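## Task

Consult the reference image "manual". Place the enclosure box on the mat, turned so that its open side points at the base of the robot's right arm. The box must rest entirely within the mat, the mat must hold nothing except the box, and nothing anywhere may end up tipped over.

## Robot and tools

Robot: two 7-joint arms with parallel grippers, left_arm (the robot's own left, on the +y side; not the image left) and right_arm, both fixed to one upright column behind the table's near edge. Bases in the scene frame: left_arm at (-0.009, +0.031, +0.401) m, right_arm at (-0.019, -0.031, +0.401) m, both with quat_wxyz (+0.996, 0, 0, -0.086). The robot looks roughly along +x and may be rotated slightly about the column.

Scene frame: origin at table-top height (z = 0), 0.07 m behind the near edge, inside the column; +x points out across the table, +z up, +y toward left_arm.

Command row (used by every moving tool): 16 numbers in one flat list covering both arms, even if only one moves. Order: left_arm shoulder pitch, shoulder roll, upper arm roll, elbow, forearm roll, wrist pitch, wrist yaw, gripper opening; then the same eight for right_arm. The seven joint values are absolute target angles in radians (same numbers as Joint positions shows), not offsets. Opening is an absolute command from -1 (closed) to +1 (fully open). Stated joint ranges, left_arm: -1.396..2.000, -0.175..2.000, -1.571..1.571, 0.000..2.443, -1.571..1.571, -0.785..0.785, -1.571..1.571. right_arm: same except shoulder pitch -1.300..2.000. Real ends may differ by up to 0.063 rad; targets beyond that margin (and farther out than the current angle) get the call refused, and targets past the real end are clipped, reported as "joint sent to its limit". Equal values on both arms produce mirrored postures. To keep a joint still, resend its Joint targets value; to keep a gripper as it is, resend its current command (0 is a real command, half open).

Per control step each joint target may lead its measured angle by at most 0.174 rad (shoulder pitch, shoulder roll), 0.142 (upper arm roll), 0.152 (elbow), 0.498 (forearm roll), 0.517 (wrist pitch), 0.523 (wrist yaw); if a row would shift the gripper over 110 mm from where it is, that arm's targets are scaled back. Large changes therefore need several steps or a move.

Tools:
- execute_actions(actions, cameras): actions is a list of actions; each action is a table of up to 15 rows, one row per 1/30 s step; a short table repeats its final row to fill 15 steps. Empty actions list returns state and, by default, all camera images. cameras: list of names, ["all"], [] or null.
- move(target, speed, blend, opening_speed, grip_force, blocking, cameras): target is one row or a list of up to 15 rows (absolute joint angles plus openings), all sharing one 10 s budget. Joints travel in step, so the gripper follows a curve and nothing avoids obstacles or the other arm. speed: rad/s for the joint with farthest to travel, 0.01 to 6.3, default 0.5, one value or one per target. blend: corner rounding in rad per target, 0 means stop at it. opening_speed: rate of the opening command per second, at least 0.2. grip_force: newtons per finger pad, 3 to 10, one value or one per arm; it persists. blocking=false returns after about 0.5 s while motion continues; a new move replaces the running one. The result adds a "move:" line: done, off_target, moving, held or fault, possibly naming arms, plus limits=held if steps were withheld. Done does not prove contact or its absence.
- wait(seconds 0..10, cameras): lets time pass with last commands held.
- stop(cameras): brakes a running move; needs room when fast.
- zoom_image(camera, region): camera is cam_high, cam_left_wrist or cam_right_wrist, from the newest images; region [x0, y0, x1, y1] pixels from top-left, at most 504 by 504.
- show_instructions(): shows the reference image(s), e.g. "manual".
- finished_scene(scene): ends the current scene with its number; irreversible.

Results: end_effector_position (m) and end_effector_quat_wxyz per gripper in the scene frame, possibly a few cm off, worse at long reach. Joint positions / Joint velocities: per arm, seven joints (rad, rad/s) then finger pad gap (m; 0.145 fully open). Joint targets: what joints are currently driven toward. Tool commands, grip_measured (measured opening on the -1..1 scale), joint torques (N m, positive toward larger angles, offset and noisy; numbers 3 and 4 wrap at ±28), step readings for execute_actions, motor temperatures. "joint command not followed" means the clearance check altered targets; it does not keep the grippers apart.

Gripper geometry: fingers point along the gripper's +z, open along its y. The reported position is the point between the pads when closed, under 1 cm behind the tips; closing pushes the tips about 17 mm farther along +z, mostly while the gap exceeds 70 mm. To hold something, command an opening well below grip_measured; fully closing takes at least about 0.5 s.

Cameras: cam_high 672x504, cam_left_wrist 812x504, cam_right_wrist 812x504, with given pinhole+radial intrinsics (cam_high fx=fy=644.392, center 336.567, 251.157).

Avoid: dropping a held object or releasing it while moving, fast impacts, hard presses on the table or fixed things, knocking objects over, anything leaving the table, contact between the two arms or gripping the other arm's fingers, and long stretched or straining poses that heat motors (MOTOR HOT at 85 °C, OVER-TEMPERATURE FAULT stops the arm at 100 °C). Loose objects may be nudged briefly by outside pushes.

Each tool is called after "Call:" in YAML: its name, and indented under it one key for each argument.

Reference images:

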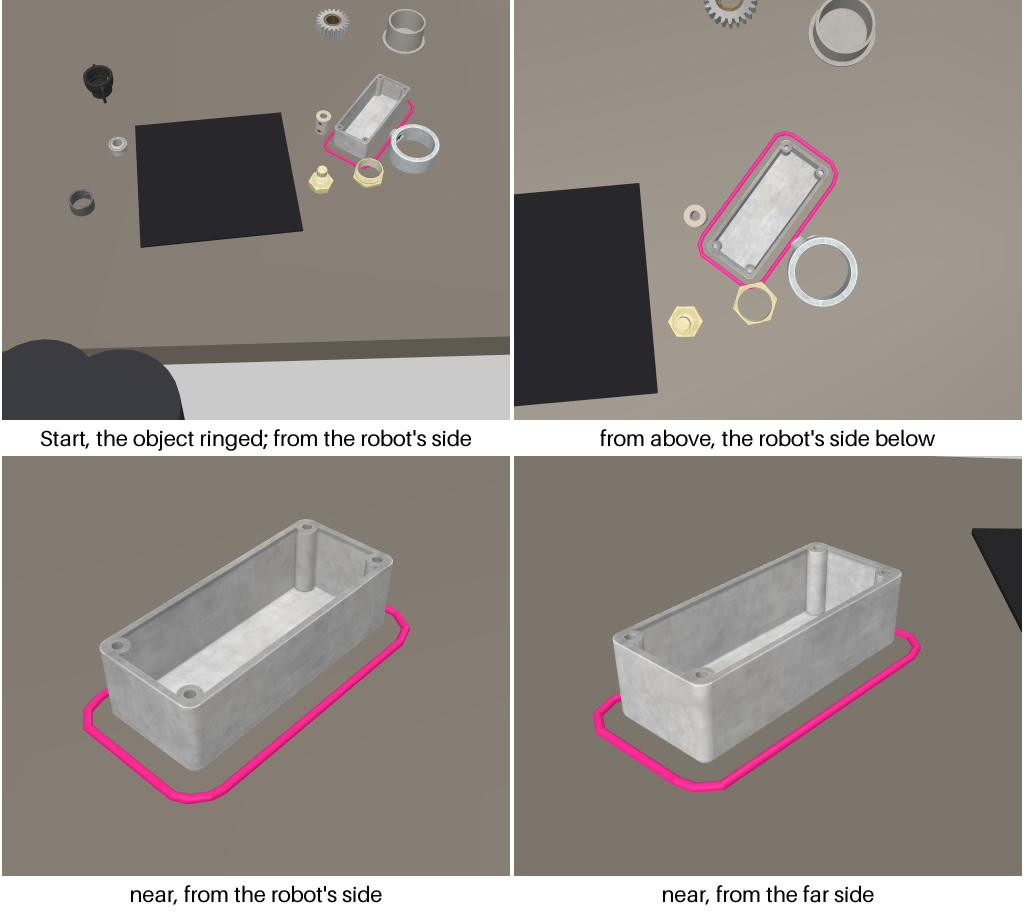

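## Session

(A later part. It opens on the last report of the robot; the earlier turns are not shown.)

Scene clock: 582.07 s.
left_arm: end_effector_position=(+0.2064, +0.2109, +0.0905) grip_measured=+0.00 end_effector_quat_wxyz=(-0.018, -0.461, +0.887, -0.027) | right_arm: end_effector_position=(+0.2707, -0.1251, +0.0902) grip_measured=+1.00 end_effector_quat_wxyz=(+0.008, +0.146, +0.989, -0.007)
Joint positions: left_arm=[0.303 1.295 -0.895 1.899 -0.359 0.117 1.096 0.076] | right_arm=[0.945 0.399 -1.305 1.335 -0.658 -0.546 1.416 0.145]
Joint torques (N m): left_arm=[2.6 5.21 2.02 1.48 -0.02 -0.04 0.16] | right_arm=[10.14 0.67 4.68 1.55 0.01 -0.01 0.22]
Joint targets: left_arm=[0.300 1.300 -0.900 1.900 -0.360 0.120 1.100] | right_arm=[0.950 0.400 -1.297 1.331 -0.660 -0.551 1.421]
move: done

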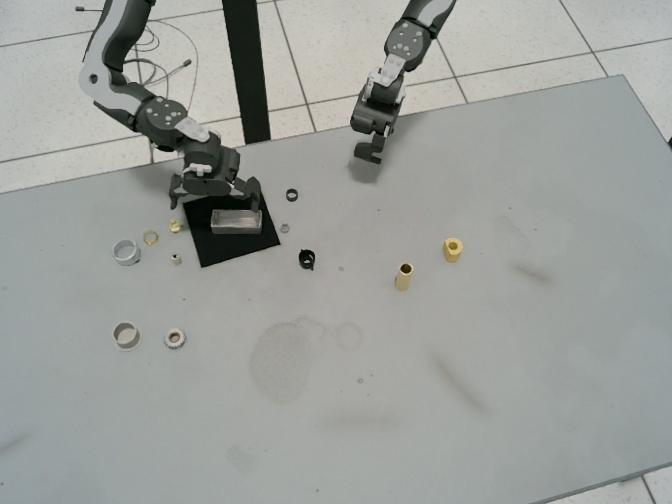

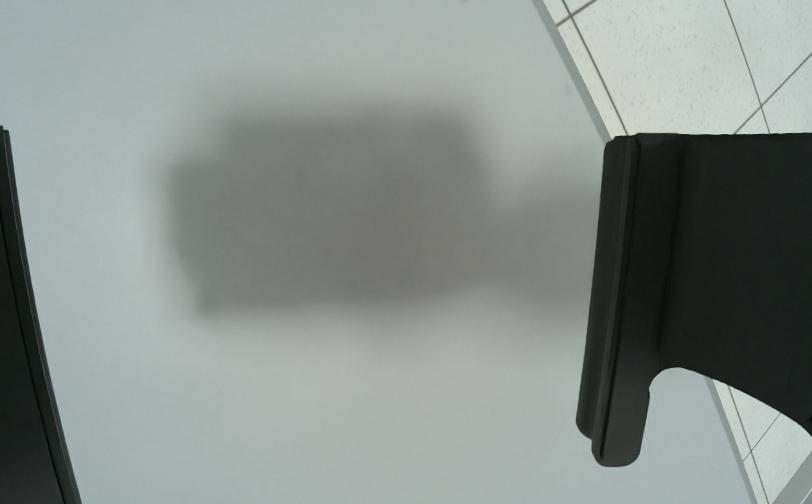

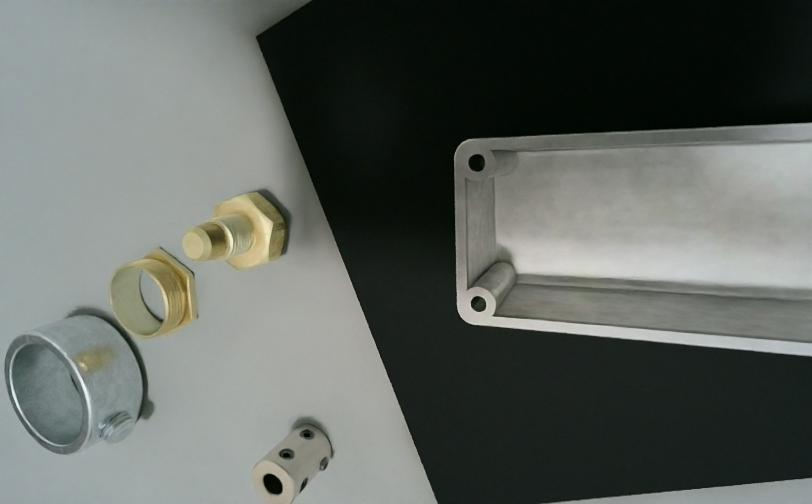

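Call:
move:
  target: [0.3,1.3,-0.9,1.9,-0.36,0.12,1.1,0,0.9067,0.3064,-1.2982,1.2606,-0.698,-0.5617,1.425,1]
  speed: 0.3
  cameras: ["cam_high","cam_right_wrist"]

Call:
zoom_image:
  camera: "cam_high"
  region: [180, 160, 300, 280]

Scene clock: 600.13 s.
left_arm: end_effector_position=(+0.2064, +0.2109, +0.0905) grip_measured=+0.00 end_effector_quat_wxyz=(-0.018, -0.461, +0.887, -0.027) | right_arm: end_effector_position=(+0.2679, -0.1033, +0.0771) grip_measured=+1.00 end_effector_quat_wxyz=(-0.004, +0.130, +0.991, -0.010)
Joint positions: left_arm=[0.303 1.295 -0.895 1.899 -0.359 0.117 1.096 0.076] | right_arm=[0.911 0.306 -1.305 1.264 -0.697 -0.557 1.419 0.145]
Joint torques (N m): left_arm=[2.65 5.21 1.96 1.5 -0.01 -0.05 0.14] | right_arm=[7.53 0.36 4.1 1.81 0.03 0.01 0.23]
Joint targets: left_arm=[0.300 1.300 -0.900 1.900 -0.360 0.120 1.100] | right_arm=[0.907 0.307 -1.299 1.260 -0.698 -0.562 1.424]
move: done
Images, in order (width x height): cam_high 672x504, cam_right_wrist 812x504.

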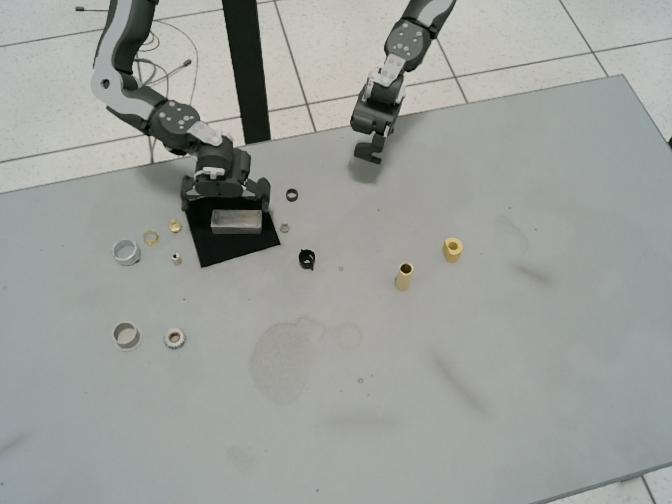

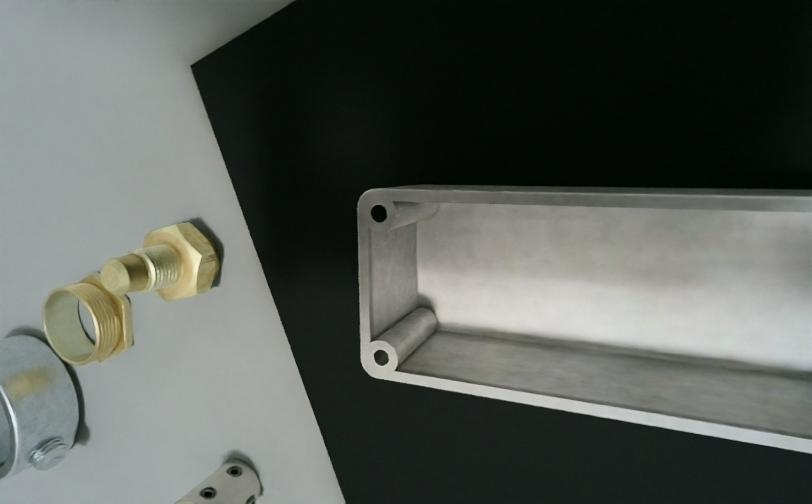

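Scaled by 4.200 from the camera's 672x504 image, which has a finer 960x720 frame.

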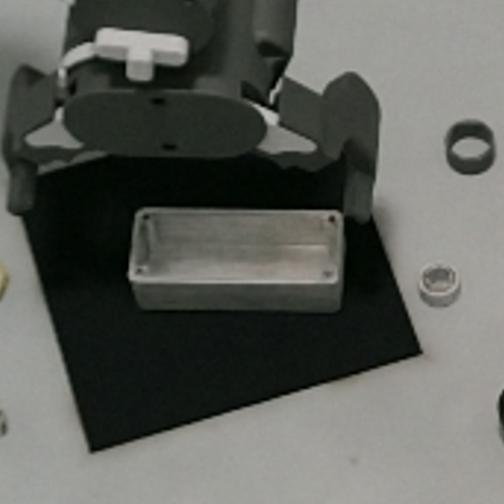

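Call:
move:
  target:
    - [0.3,1.3,-0.9,1.9,-0.36,0.12,1.1,0,0.905,0.262,-1.2982,1.237,-0.698,-0.5617,1.425,1]
    - [0.3,1.3,-0.9,1.9,-0.36,0.12,1.1,0,0.845,0.206,-1.303,1.085,-0.83,-0.605,1.29,1]
  speed: 0.3
  cameras: ["cam_high","cam_right_wrist"]

Call:
zoom_image:
  camera: "cam_high"
  region: [180, 160, 300, 280]

Scene clock: 643.20 s.
left_arm: end_effector_position=(+0.2064, +0.2109, +0.0905) grip_measured=+0.00 end_effector_quat_wxyz=(-0.018, -0.461, +0.887, -0.027) | right_arm: end_effector_position=(+0.2710, -0.0913, +0.0432) grip_measured=+1.00 end_effector_quat_wxyz=(-0.006, +0.128, +0.992, -0.006)
Joint positions: left_arm=[0.303 1.295 -0.895 1.899 -0.359 0.117 1.096 0.076] | right_arm=[0.848 0.208 -1.303 1.088 -0.829 -0.6 1.295 0.145]
Joint torques (N m): left_arm=[2.62 5.1 1.95 1.54 -0.02 -0.02 0.17] | right_arm=[7.74 -0.57 2.96 1.99 0.01 0.02 -0.03]
Joint targets: left_arm=[0.300 1.300 -0.900 1.900 -0.360 0.120 1.100] | right_arm=[0.845 0.206 -1.302 1.084 -0.831 -0.605 1.290]
move: done
Images, in order (width x height): cam_high 672x504, cam_right_wrist 812x504.

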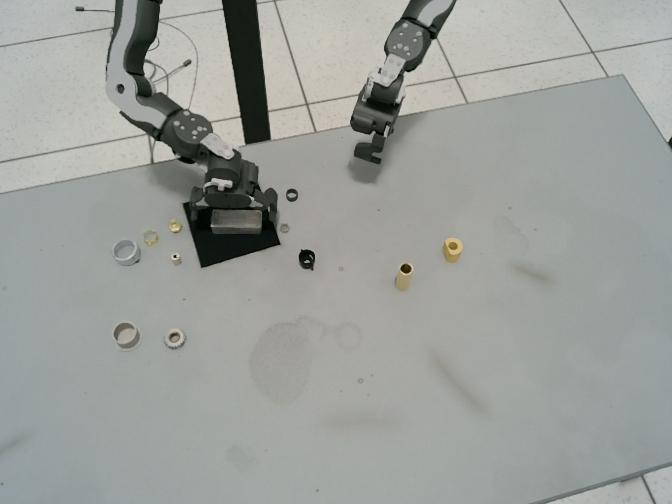

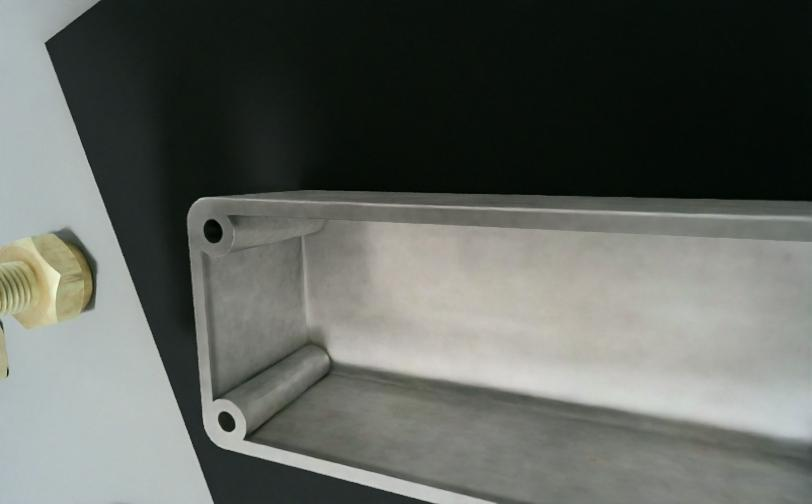

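Scaled by 4.200 from the camera's 672x504 image, which has a finer 960x720 frame.

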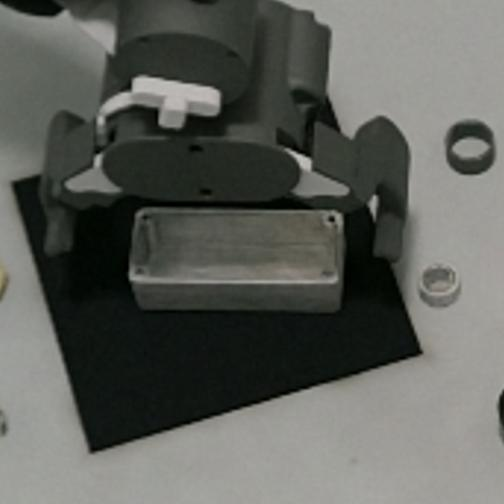

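Call:
move:
  target:
    - [0.3,1.3,-0.9,1.9,-0.36,0.12,1.1,0,0.8296,0.211,-1.303,1.121,-0.83,-0.605,1.29,0.75]
    - [0.3,1.3,-0.9,1.9,-0.36,0.12,1.1,0,0.821,0.119,-1.303,0.94,-0.91,-0.629,1.21,0.75]
  speed: 0.25
  cameras: ["cam_high","cam_right_wrist"]

Call:
zoom_image:
  camera: "cam_high"
  region: [180, 160, 300, 280]

Scene clock: 665.63 s.
left_arm: end_effector_position=(+0.2064, +0.2109, +0.0905) grip_measured=+0.00 end_effector_quat_wxyz=(-0.018, -0.461, +0.887, -0.027) | right_arm: end_effector_position=(+0.2747, -0.0799, +0.0250) grip_measured=+0.75 end_effector_quat_wxyz=(-0.008, +0.128, +0.992, -0.005)
Joint positions: left_arm=[0.303 1.295 -0.895 1.899 -0.359 0.117 1.096 0.076] | right_arm=[0.827 0.121 -1.303 0.945 -0.907 -0.623 1.215 0.129]
Joint torques (N m): left_arm=[2.68 5.24 2.03 1.5 -0.04 -0.01 0.16] | right_arm=[7.24 -0.91 2.35 1.88 0 0.02 -0.06]
Joint targets: left_arm=[0.300 1.300 -0.900 1.900 -0.360 0.120 1.100] | right_arm=[0.821 0.119 -1.303 0.941 -0.909 -0.628 1.210]
move: done
Images, in order (width x height): cam_high 672x504, cam_right_wrist 812x504.

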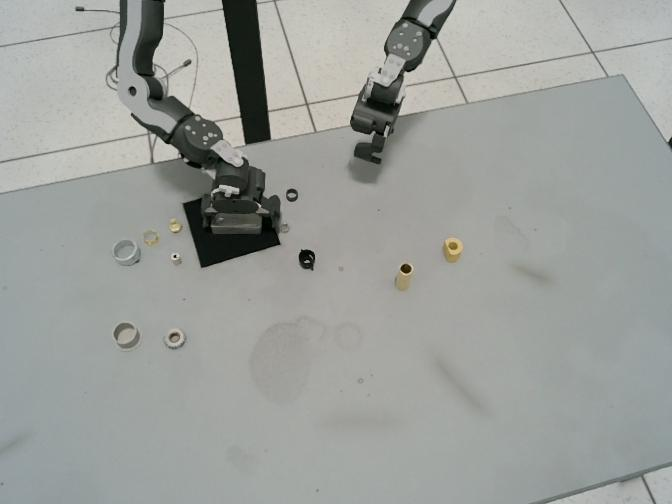

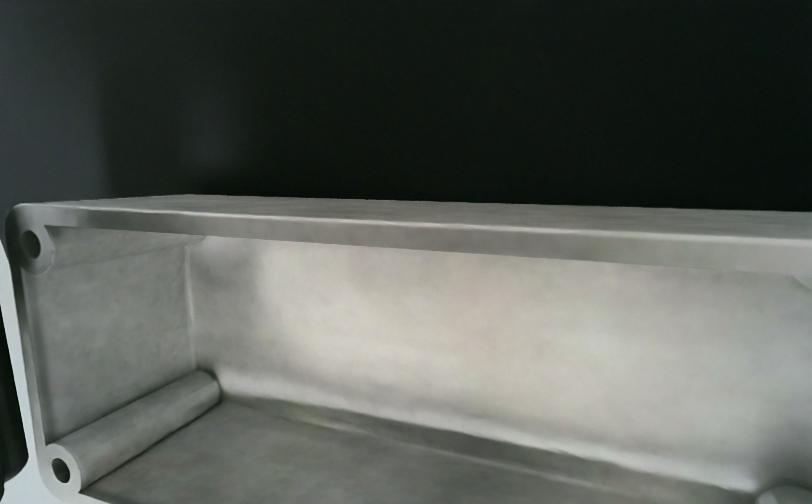

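Scaled by 4.200 from the camera's 672x504 image, which has a finer 960x720 frame.

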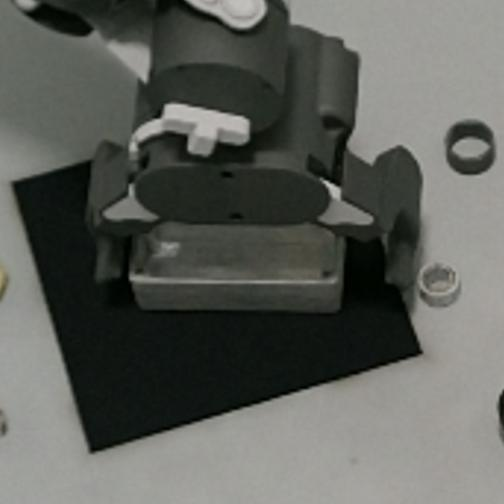

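Call:
move:
  target: [0.3,1.3,-0.9,1.9,-0.36,0.12,1.1,0,0.784,0.195,-1.303,1.052,-0.91,-0.629,1.21,0.75]
  speed: 0.15
  cameras: ["cam_high","cam_right_wrist"]

Call:
zoom_image:
  camera: "cam_high"
  region: [180, 160, 300, 280]

Scene clock: 679.07 s.
left_arm: end_effector_position=(+0.2064, +0.2109, +0.0905) grip_measured=+0.00 end_effector_quat_wxyz=(-0.018, -0.461, +0.887, -0.027) | right_arm: end_effector_position=(+0.2603, -0.0881, +0.0215) grip_measured=+0.75 end_effector_quat_wxyz=(-0.012, +0.117, +0.993, +0.001)
Joint positions: left_arm=[0.303 1.295 -0.895 1.899 -0.359 0.117 1.096 0.076] | right_arm=[0.789 0.194 -1.303 1.046 -0.91 -0.625 1.215 0.129]
Joint torques (N m): left_arm=[2.65 5.26 2.15 1.47 -0.01 -0.03 0.16] | right_arm=[6.87 0.09 2.61 3.71 0.06 0 -0.04]
Joint targets: left_arm=[0.300 1.300 -0.900 1.900 -0.360 0.120 1.100] | right_arm=[0.784 0.195 -1.303 1.051 -0.911 -0.629 1.211]
move: done
Images, in order (width x height): cam_high 672x504, cam_right_wrist 812x504.

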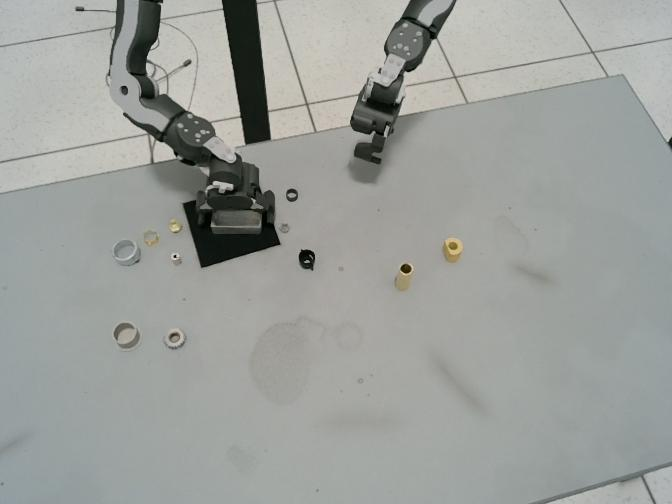

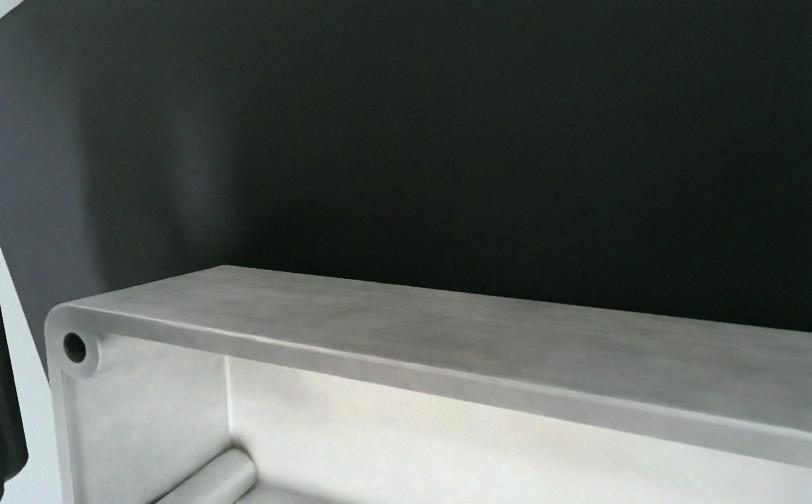

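Scaled by 4.200 from the camera's 672x504 image, which has a finer 960x720 frame.

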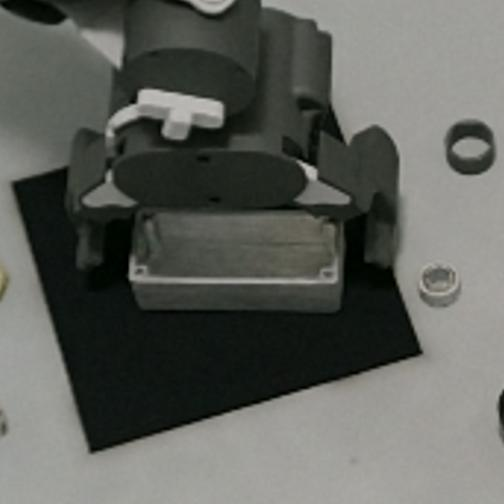

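Call:
move:
  target: [0.3,1.3,-0.9,1.9,-0.36,0.12,1.1,0,0.784,0.195,-1.303,1.052,-0.91,-0.629,1.21,0.1]
  opening_speed: 0.5
  cameras: ["cam_high","cam_right_wrist"]

Call:
zoom_image:
  camera: "cam_high"
  region: [180, 160, 300, 280]

Scene clock: 686.90 s.
left_arm: end_effector_position=(+0.2064, +0.2109, +0.0905) grip_measured=+0.00 end_effector_quat_wxyz=(-0.018, -0.461, +0.887, -0.027) | right_arm: end_effector_position=(+0.2602, -0.0873, +0.0217) grip_measured=+0.36 end_effector_quat_wxyz=(-0.012, +0.117, +0.993, +0.003)
Joint positions: left_arm=[0.303 1.295 -0.895 1.899 -0.359 0.117 1.096 0.076] | right_arm=[0.789 0.194 -1.303 1.048 -0.908 -0.625 1.214 0.102]
Joint torques (N m): left_arm=[2.68 5.05 2.03 1.48 0.01 0 0.14] | right_arm=[6.95 0.09 2.48 3.64 0.1 -0.01 -0.02]
Joint targets: left_arm=[0.300 1.300 -0.900 1.900 -0.360 0.120 1.100] | right_arm=[0.784 0.195 -1.303 1.052 -0.908 -0.629 1.210]
move: done
Images, in order (width x height): cam_high 672x504, cam_right_wrist 812x504.

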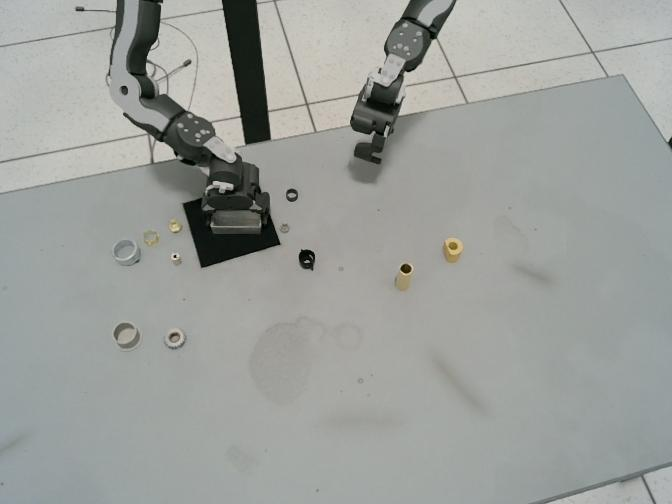

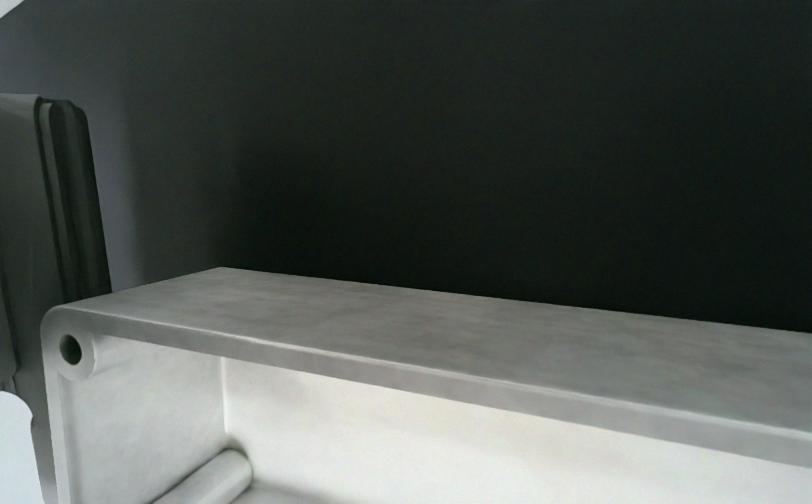

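Scaled by 4.200 from the camera's 672x504 image, which has a finer 960x720 frame.

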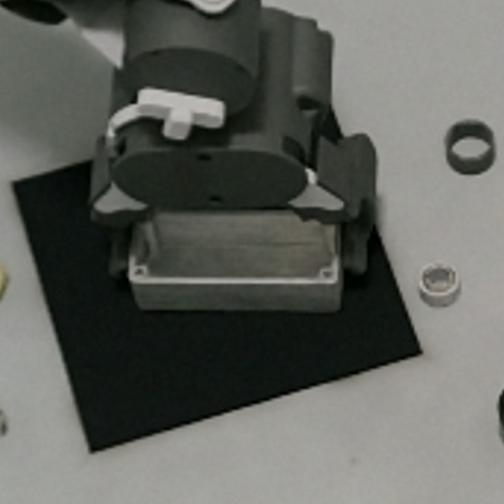

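Call:
move:
  target:
    - [0.3,1.3,-0.9,1.9,-0.36,0.12,1.1,0,0.80,0.24,-1.32,1.17,-0.95,-0.60,1.21,-1]
    - [0.3,1.3,-0.9,1.9,-0.36,0.12,1.1,0,0.702,0.3545,-1.4832,1.5234,-1.4717,-0.075,1.216,-1]
  speed: 0.3
  blend: [0.05,0]
  cameras: ["cam_high","cam_right_wrist"]

Call:
zoom_image:
  camera: "cam_high"
  region: [180, 160, 300, 280]

Scene clock: 734.13 s.
left_arm: end_effector_position=(+0.2064, +0.2109, +0.0905) grip_measured=+0.00 end_effector_quat_wxyz=(-0.018, -0.461, +0.887, -0.027) | right_arm: end_effector_position=(+0.2716, -0.0880, +0.0574) grip_measured=+0.36 end_effector_quat_wxyz=(+0.291, +0.109, +0.950, -0.035)
Joint positions: left_arm=[0.303 1.295 -0.895 1.899 -0.359 0.117 1.096 0.076] | right_arm=[0.705 0.353 -1.478 1.517 -1.456 -0.092 1.212 0.102]
Joint torques (N m): left_arm=[2.6 5.13 1.95 1.5 0 -0.03 0.18] | right_arm=[5.76 0.38 1.73 4.08 -0.38 0.38 0.19]
Joint targets: left_arm=[0.300 1.300 -0.900 1.900 -0.360 0.120 1.100] | right_arm=[0.702 0.355 -1.483 1.523 -1.463 -0.086 1.216]
move: off_target (right_arm); right_arm: the wrist pitch is farthest, 0.017 rad from its target
Images, in order (width x height): cam_high 672x504, cam_right_wrist 812x504.

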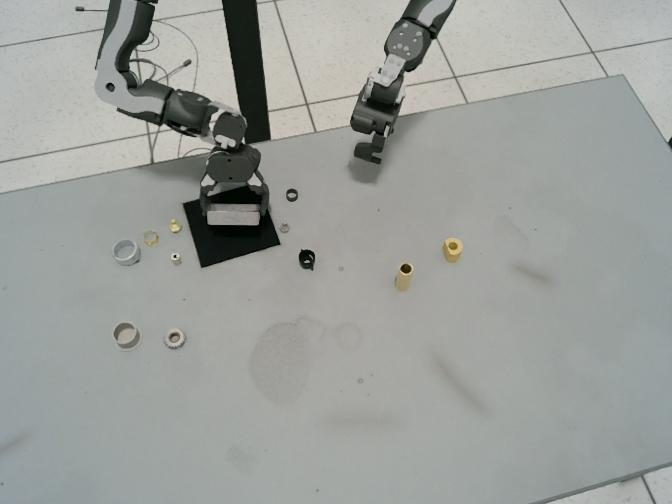

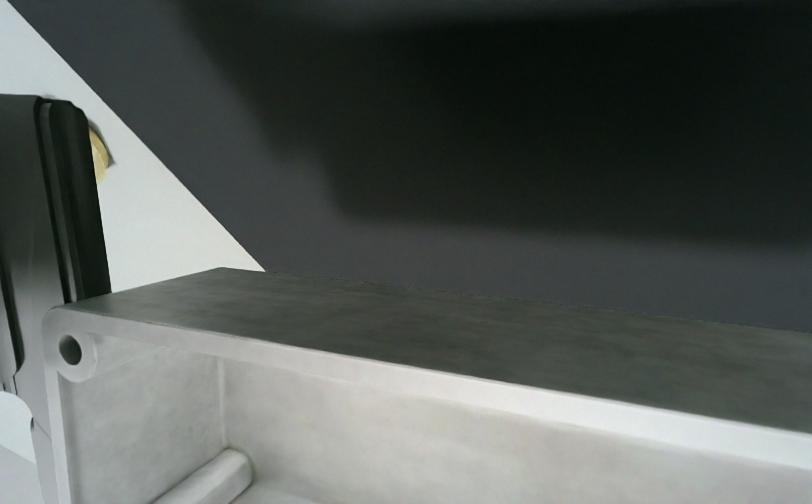

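Scaled by 4.200 from the camera's 672x504 image, which has a finer 960x720 frame.

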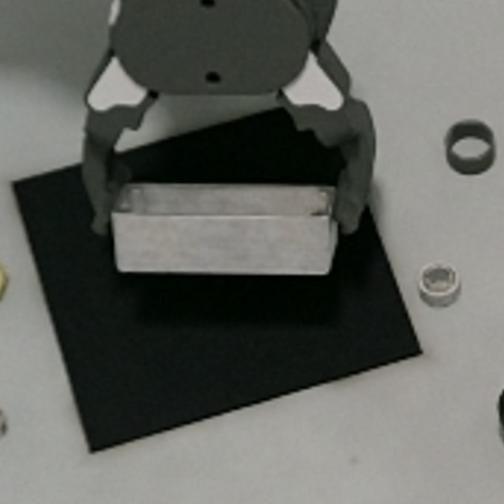

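Call:
move:
  target: [0.3,1.3,-0.9,1.9,-0.36,0.12,1.1,0,0.642,0.3097,-1.4845,1.3801,-1.536,-0.054,1.11,-1]
  speed: 0.15
  cameras: ["cam_high"]

Call:
zoom_image:
  camera: "cam_high"
  region: [180, 160, 300, 280]

Call:
move:
  target: [0.3,1.3,-0.9,1.9,-0.36,0.12,1.1,0,0.563,0.311,-1.488,1.396,-1.565,-0.013,1.119,0.0]
  speed: 0.03
  grip_force: 3
  cameras: ["cam_high","cam_right_wrist"]

Call:
zoom_image:
  camera: "cam_high"
  region: [180, 160, 300, 280]

Scene clock: 772.93 s.
left_arm: end_effector_position=(+0.2064, +0.2109, +0.0905) grip_measured=+0.00 end_effector_quat_wxyz=(-0.018, -0.461, +0.887, -0.027) | right_arm: end_effector_position=(+0.2723, -0.0886, +0.0300) grip_measured=+0.36 end_effector_quat_wxyz=(+0.296, +0.114, +0.948, -0.035)
Joint positions: left_arm=[0.303 1.295 -0.895 1.899 -0.359 0.117 1.096 0.076] | right_arm=[0.645 0.312 -1.478 1.385 -1.528 -0.06 1.116 0.102]
Joint torques (N m): left_arm=[2.62 5.13 2.04 1.52 -0.01 -0.03 0.13] | right_arm=[5.71 -0.62 1.48 2.32 -0.37 0.43 -0.05]
Joint targets: left_arm=[0.300 1.300 -0.900 1.900 -0.360 0.120 1.100] | right_arm=[0.642 0.310 -1.483 1.381 -1.535 -0.053 1.111]
move: done
Images, in order (width x height): cam_high 672x504.

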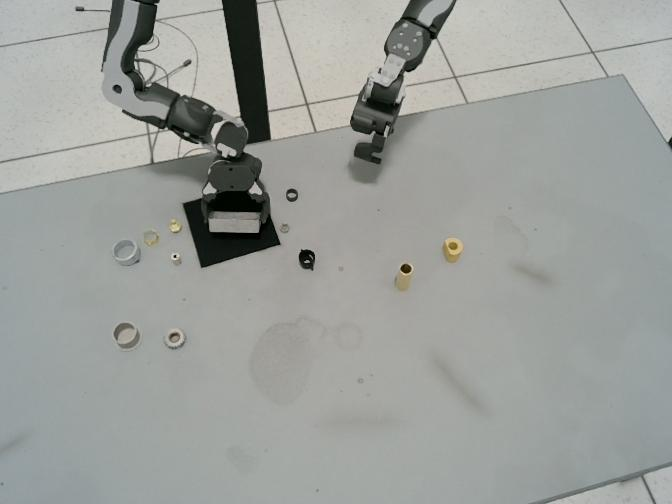

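Scaled by 4.200 from the camera's 672x504 image, which has a finer 960x720 frame.

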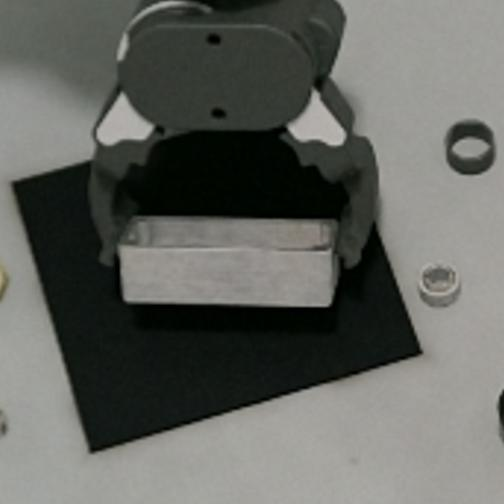

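Scene clock: 775.80 s.
left_arm: end_effector_position=(+0.2064, +0.2109, +0.0905) grip_measured=+0.00 end_effector_quat_wxyz=(-0.018, -0.461, +0.887, -0.027) | right_arm: end_effector_position=(+0.2560, -0.0863, +0.0187) grip_measured=+0.36 end_effector_quat_wxyz=(+0.300, +0.127, +0.945, -0.035)
Joint positions: left_arm=[0.303 1.295 -0.895 1.899 -0.359 0.117 1.096 0.076] | right_arm=[0.578 0.312 -1.48 1.393 -1.582 0 1.125 0.102]
Joint torques (N m): left_arm=[2.6 5.18 1.95 1.42 -0.01 -0.02 0.15] | right_arm=[1.96 -0.46 0.72 3.7 0.01 0.14 0.17]
Joint targets: left_arm=[0.300 1.300 -0.900 1.900 -0.360 0.120 1.100] | right_arm=[0.563 0.311 -1.488 1.395 -1.575 -0.003 1.128]
grip_force (N): 3, 3
move: off_target (right_arm); right_arm: the forearm roll is farthest, 0.017 rad from its target
Images, in order (width x height): cam_high 672x504, cam_right_wrist 812x504.

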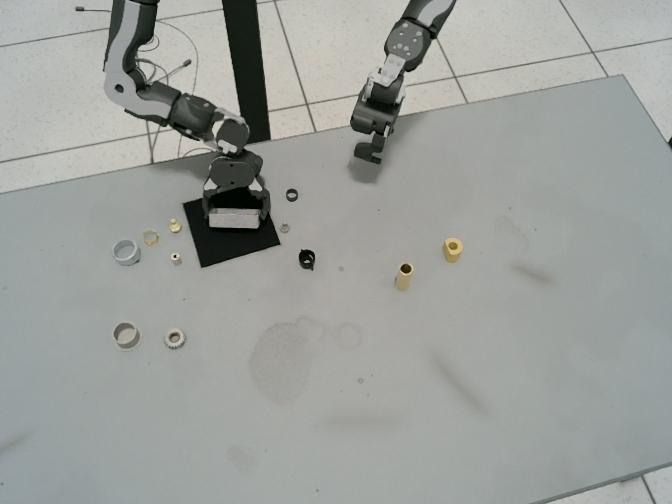

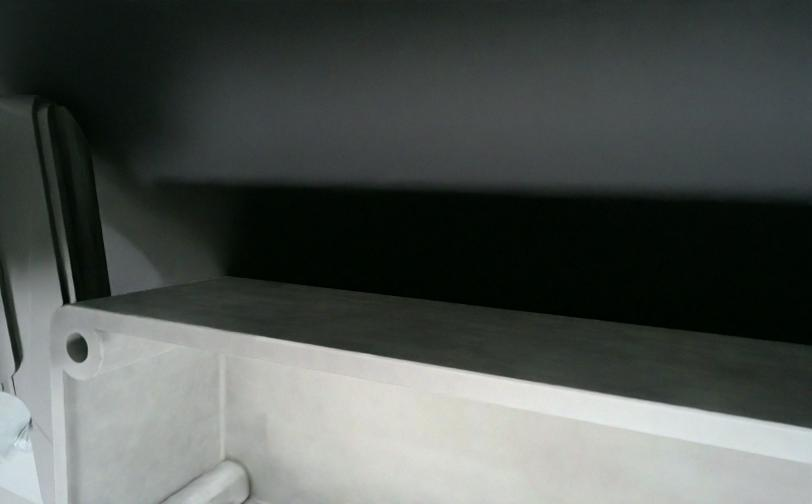

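Scaled by 4.200 from the camera's 672x504 image, which has a finer 960x720 frame.

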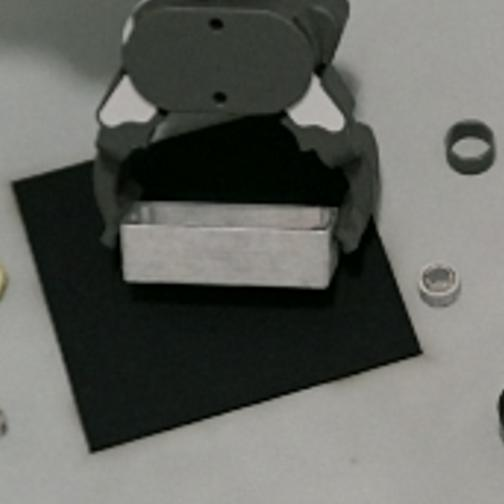

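Call:
move:
  target: [0.3,1.3,-0.9,1.9,-0.36,0.12,1.1,0,0.525,0.311,-1.488,1.40,-1.565,-0.013,1.119,0.31]
  speed: 0.03
  cameras: ["cam_high","cam_right_wrist"]

Call:
zoom_image:
  camera: "cam_high"
  region: [180, 160, 300, 280]

Scene clock: 787.33 s.
left_arm: end_effector_position=(+0.2064, +0.2109, +0.0905) grip_measured=+0.00 end_effector_quat_wxyz=(-0.018, -0.461, +0.887, -0.027) | right_arm: end_effector_position=(+0.2503, -0.0848, +0.0154) grip_measured=+0.36 end_effector_quat_wxyz=(+0.292, +0.134, +0.946, -0.032)
Joint positions: left_arm=[0.303 1.295 -0.895 1.899 -0.359 0.117 1.096 0.076] | right_arm=[0.555 0.312 -1.464 1.397 -1.582 0.001 1.126 0.102]
Joint torques (N m): left_arm=[2.55 5.18 1.98 1.51 -0.01 -0.02 0.14] | right_arm=[-2.15 -0.36 0.13 3.74 0.33 -0.17 -0.12]
Joint targets: left_arm=[0.300 1.300 -0.900 1.900 -0.360 0.120 1.100] | right_arm=[0.525 0.311 -1.476 1.400 -1.565 -0.013 1.119]
grip_force (N): 3, 3
move: off_target (right_arm); right_arm: the shoulder pitch is farthest, 0.030 rad from its target
Images, in order (width x height): cam_high 672x504, cam_right_wrist 812x504.

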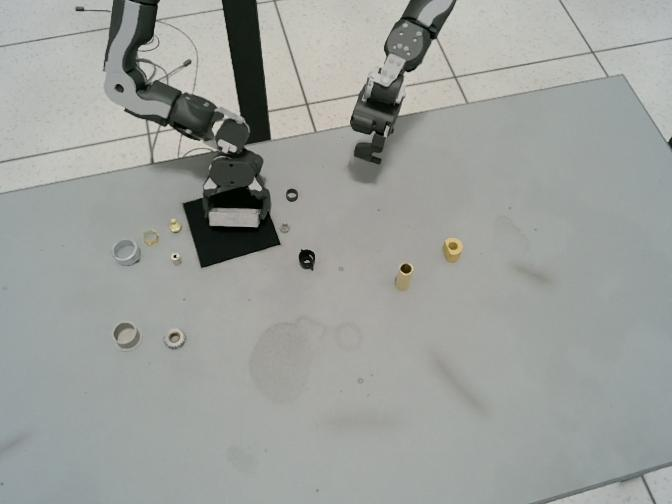

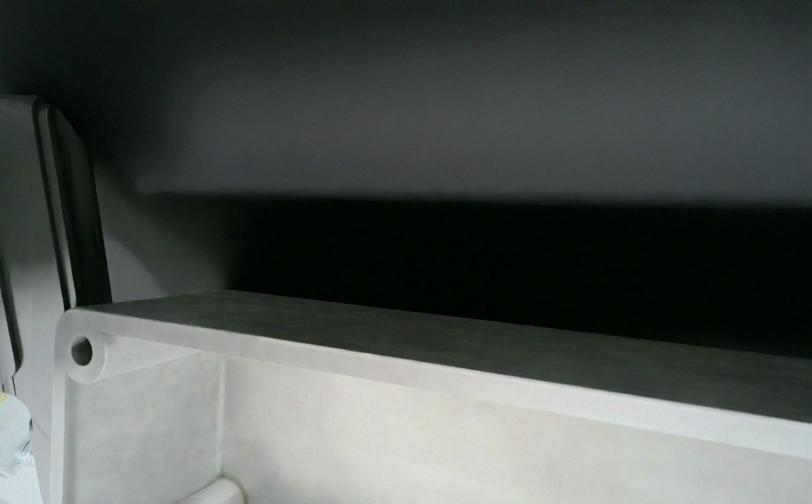

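Scaled by 4.200 from the camera's 672x504 image, which has a finer 960x720 frame.

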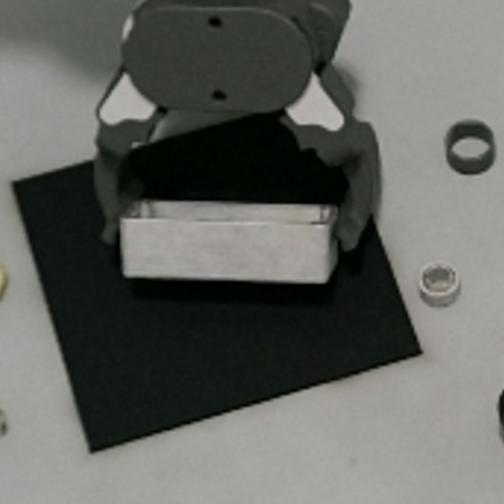

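Call:
move:
  target: [0.3,1.3,-0.9,1.9,-0.36,0.12,1.1,0,0.466,0.389,-1.488,1.54,-1.565,-0.013,1.119,0.32]
  speed: 0.05
  cameras: ["cam_high","cam_right_wrist"]

Call:
zoom_image:
  camera: "cam_high"
  region: [180, 160, 300, 280]

Scene clock: 809.93 s.
left_arm: end_effector_position=(+0.2064, +0.2109, +0.0905) grip_measured=+0.00 end_effector_quat_wxyz=(-0.018, -0.461, +0.887, -0.027) | right_arm: end_effector_position=(+0.2193, -0.0768, +0.0169) grip_measured=+0.36 end_effector_quat_wxyz=(+0.269, +0.123, +0.955, +0.002)
Joint positions: left_arm=[0.303 1.295 -0.895 1.899 -0.359 0.117 1.096 0.076] | right_arm=[0.494 0.387 -1.467 1.542 -1.582 0 1.126 0.102]
Joint torques (N m): left_arm=[2.65 5.13 2.1 1.57 -0.02 -0.02 0.16] | right_arm=[-2.28 0.67 -1.61 3.11 0.34 -0.13 -0.14]
Joint targets: left_arm=[0.300 1.300 -0.900 1.900 -0.360 0.120 1.100] | right_arm=[0.466 0.389 -1.487 1.540 -1.565 -0.013 1.119]
grip_force (N): 3, 3
move: off_target (right_arm); right_arm: the shoulder pitch is farthest, 0.028 rad from its target
Images, in order (width x height): cam_high 672x504, cam_right_wrist 812x504.

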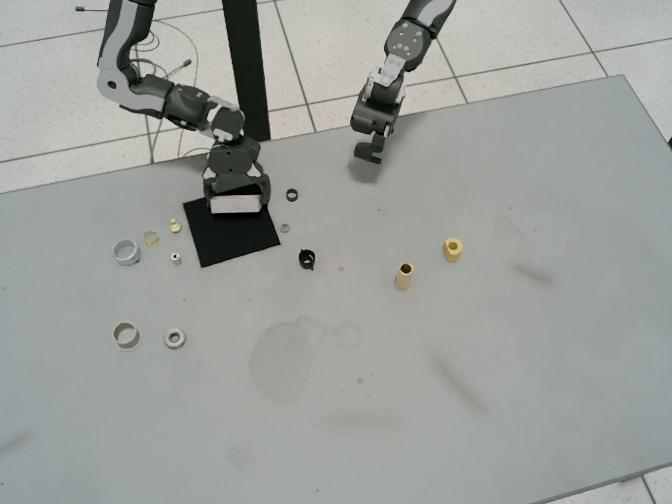

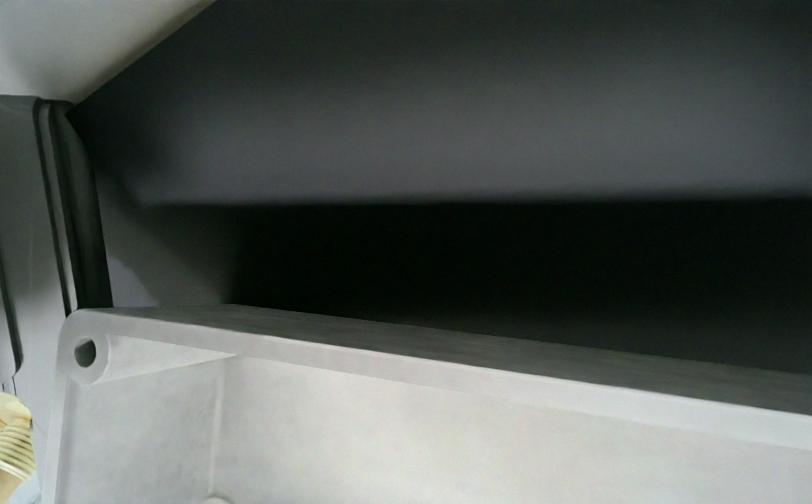

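Scaled by 4.200 from the camera's 672x504 image, which has a finer 960x720 frame.

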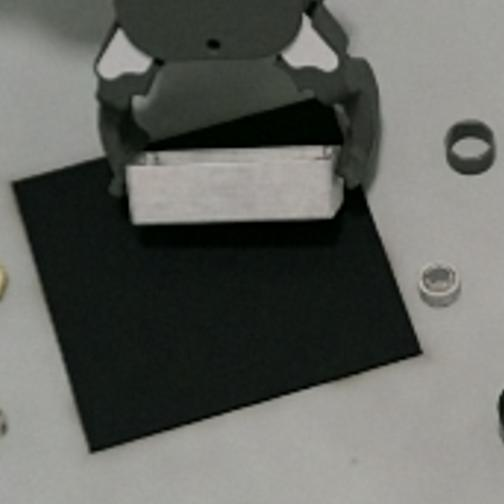

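Call:
move:
  target:
    - [0.3,1.3,-0.9,1.9,-0.36,0.12,1.1,0,0.494,0.389,-1.488,1.54,-1.565,-0.013,1.119,-1]
    - [0.3,1.3,-0.9,1.9,-0.36,0.12,1.1,0,0.702,0.3545,-1.4832,1.5234,-1.5,-0.075,1.216,-1]
    - [0.3,1.3,-0.9,1.9,-0.36,0.12,1.1,0,0.642,0.3097,-1.4845,1.3801,-1.536,-0.054,1.11,-1]
    - [0.3,1.3,-0.9,1.9,-0.36,0.12,1.1,0,0.63,0.30,-1.485,1.352,-1.549,-0.05,1.09,-1]
  speed: [0.2,0.2,0.2,0.05]
  grip_force: 10
  blend: [0,0.03,0.005,0]

Call:
move:
  target:
    - [0.3,1.3,-0.9,1.9,-0.36,0.12,1.1,0,0.545,0.311,-1.488,1.396,-1.565,-0.013,1.119,0.32]
    - [0.3,1.3,-0.9,1.9,-0.36,0.12,1.1,0,0.466,0.389,-1.488,1.54,-1.565,-0.013,1.119,0.32]
  speed: 0.05
  grip_force: 3
  blend: [0.01,0]
  cameras: ["cam_high","cam_right_wrist"]

Call:
zoom_image:
  camera: "cam_high"
  region: [180, 160, 300, 280]

Scene clock: 838.07 s.
left_arm: end_effector_position=(+0.2064, +0.2109, +0.0905) grip_measured=+0.00 end_effector_quat_wxyz=(-0.018, -0.461, +0.887, -0.027) | right_arm: end_effector_position=(+0.2675, -0.0860, +0.0204) grip_measured=+0.36 end_effector_quat_wxyz=(+0.289, +0.101, +0.951, -0.034)
Joint positions: left_arm=[0.303 1.295 -0.895 1.899 -0.359 0.117 1.096 0.076] | right_arm=[0.634 0.303 -1.497 1.356 -1.533 -0.066 1.086 0.102]
Joint torques (N m): left_arm=[2.55 5.13 2 1.42 -0.04 0 0.16] | right_arm=[5.18 -0.88 1.88 2.13 -0.34 0.44 -0.07]
Joint targets: left_arm=[0.300 1.300 -0.900 1.900 -0.360 0.120 1.100] | right_arm=[0.630 0.300 -1.499 1.351 -1.539 -0.060 1.081]
move: off_target (right_arm); right_arm: the forearm roll is farthest, 0.016 rad from its target

Scene clock: 842.87 s.
left_arm: end_effector_position=(+0.2064, +0.2109, +0.0905) grip_measured=+0.00 end_effector_quat_wxyz=(-0.018, -0.461, +0.887, -0.027) | right_arm: end_effector_position=(+0.2196, -0.0774, +0.0170) grip_measured=+0.36 end_effector_quat_wxyz=(+0.269, +0.124, +0.955, +0.001)
Joint positions: left_arm=[0.303 1.295 -0.895 1.899 -0.359 0.117 1.096 0.076] | right_arm=[0.492 0.387 -1.463 1.542 -1.582 -0.002 1.128 0.102]
Joint torques (N m): left_arm=[2.65 5.16 1.96 1.43 -0.02 0 0.15] | right_arm=[-1.81 0.67 0.05 3.25 0.07 0.17 0.06]
Joint targets: left_arm=[0.300 1.300 -0.900 1.900 -0.360 0.120 1.100] | right_arm=[0.466 0.389 -1.474 1.541 -1.575 -0.004 1.128]
grip_force (N): 3, 3
move: off_target (right_arm); right_arm: the shoulder pitch is farthest, 0.026 rad from its target
Images, in order (width x height): cam_high 672x504, cam_right_wrist 812x504.

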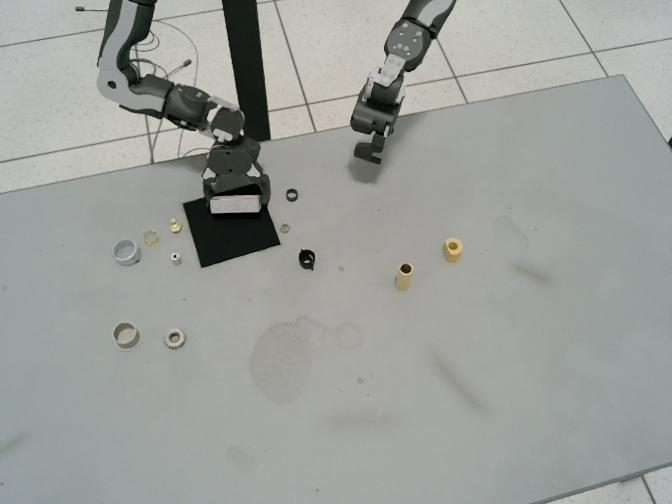

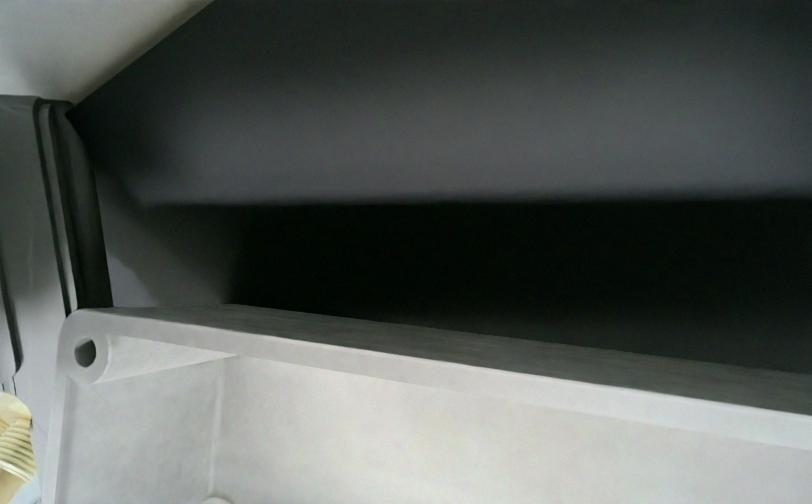

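Scaled by 4.200 from the camera's 672x504 image, which has a finer 960x720 frame.

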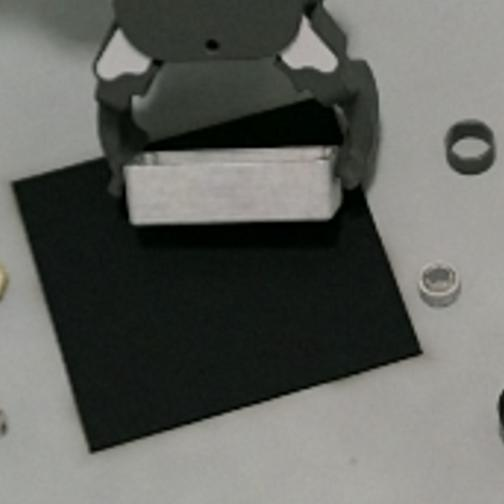

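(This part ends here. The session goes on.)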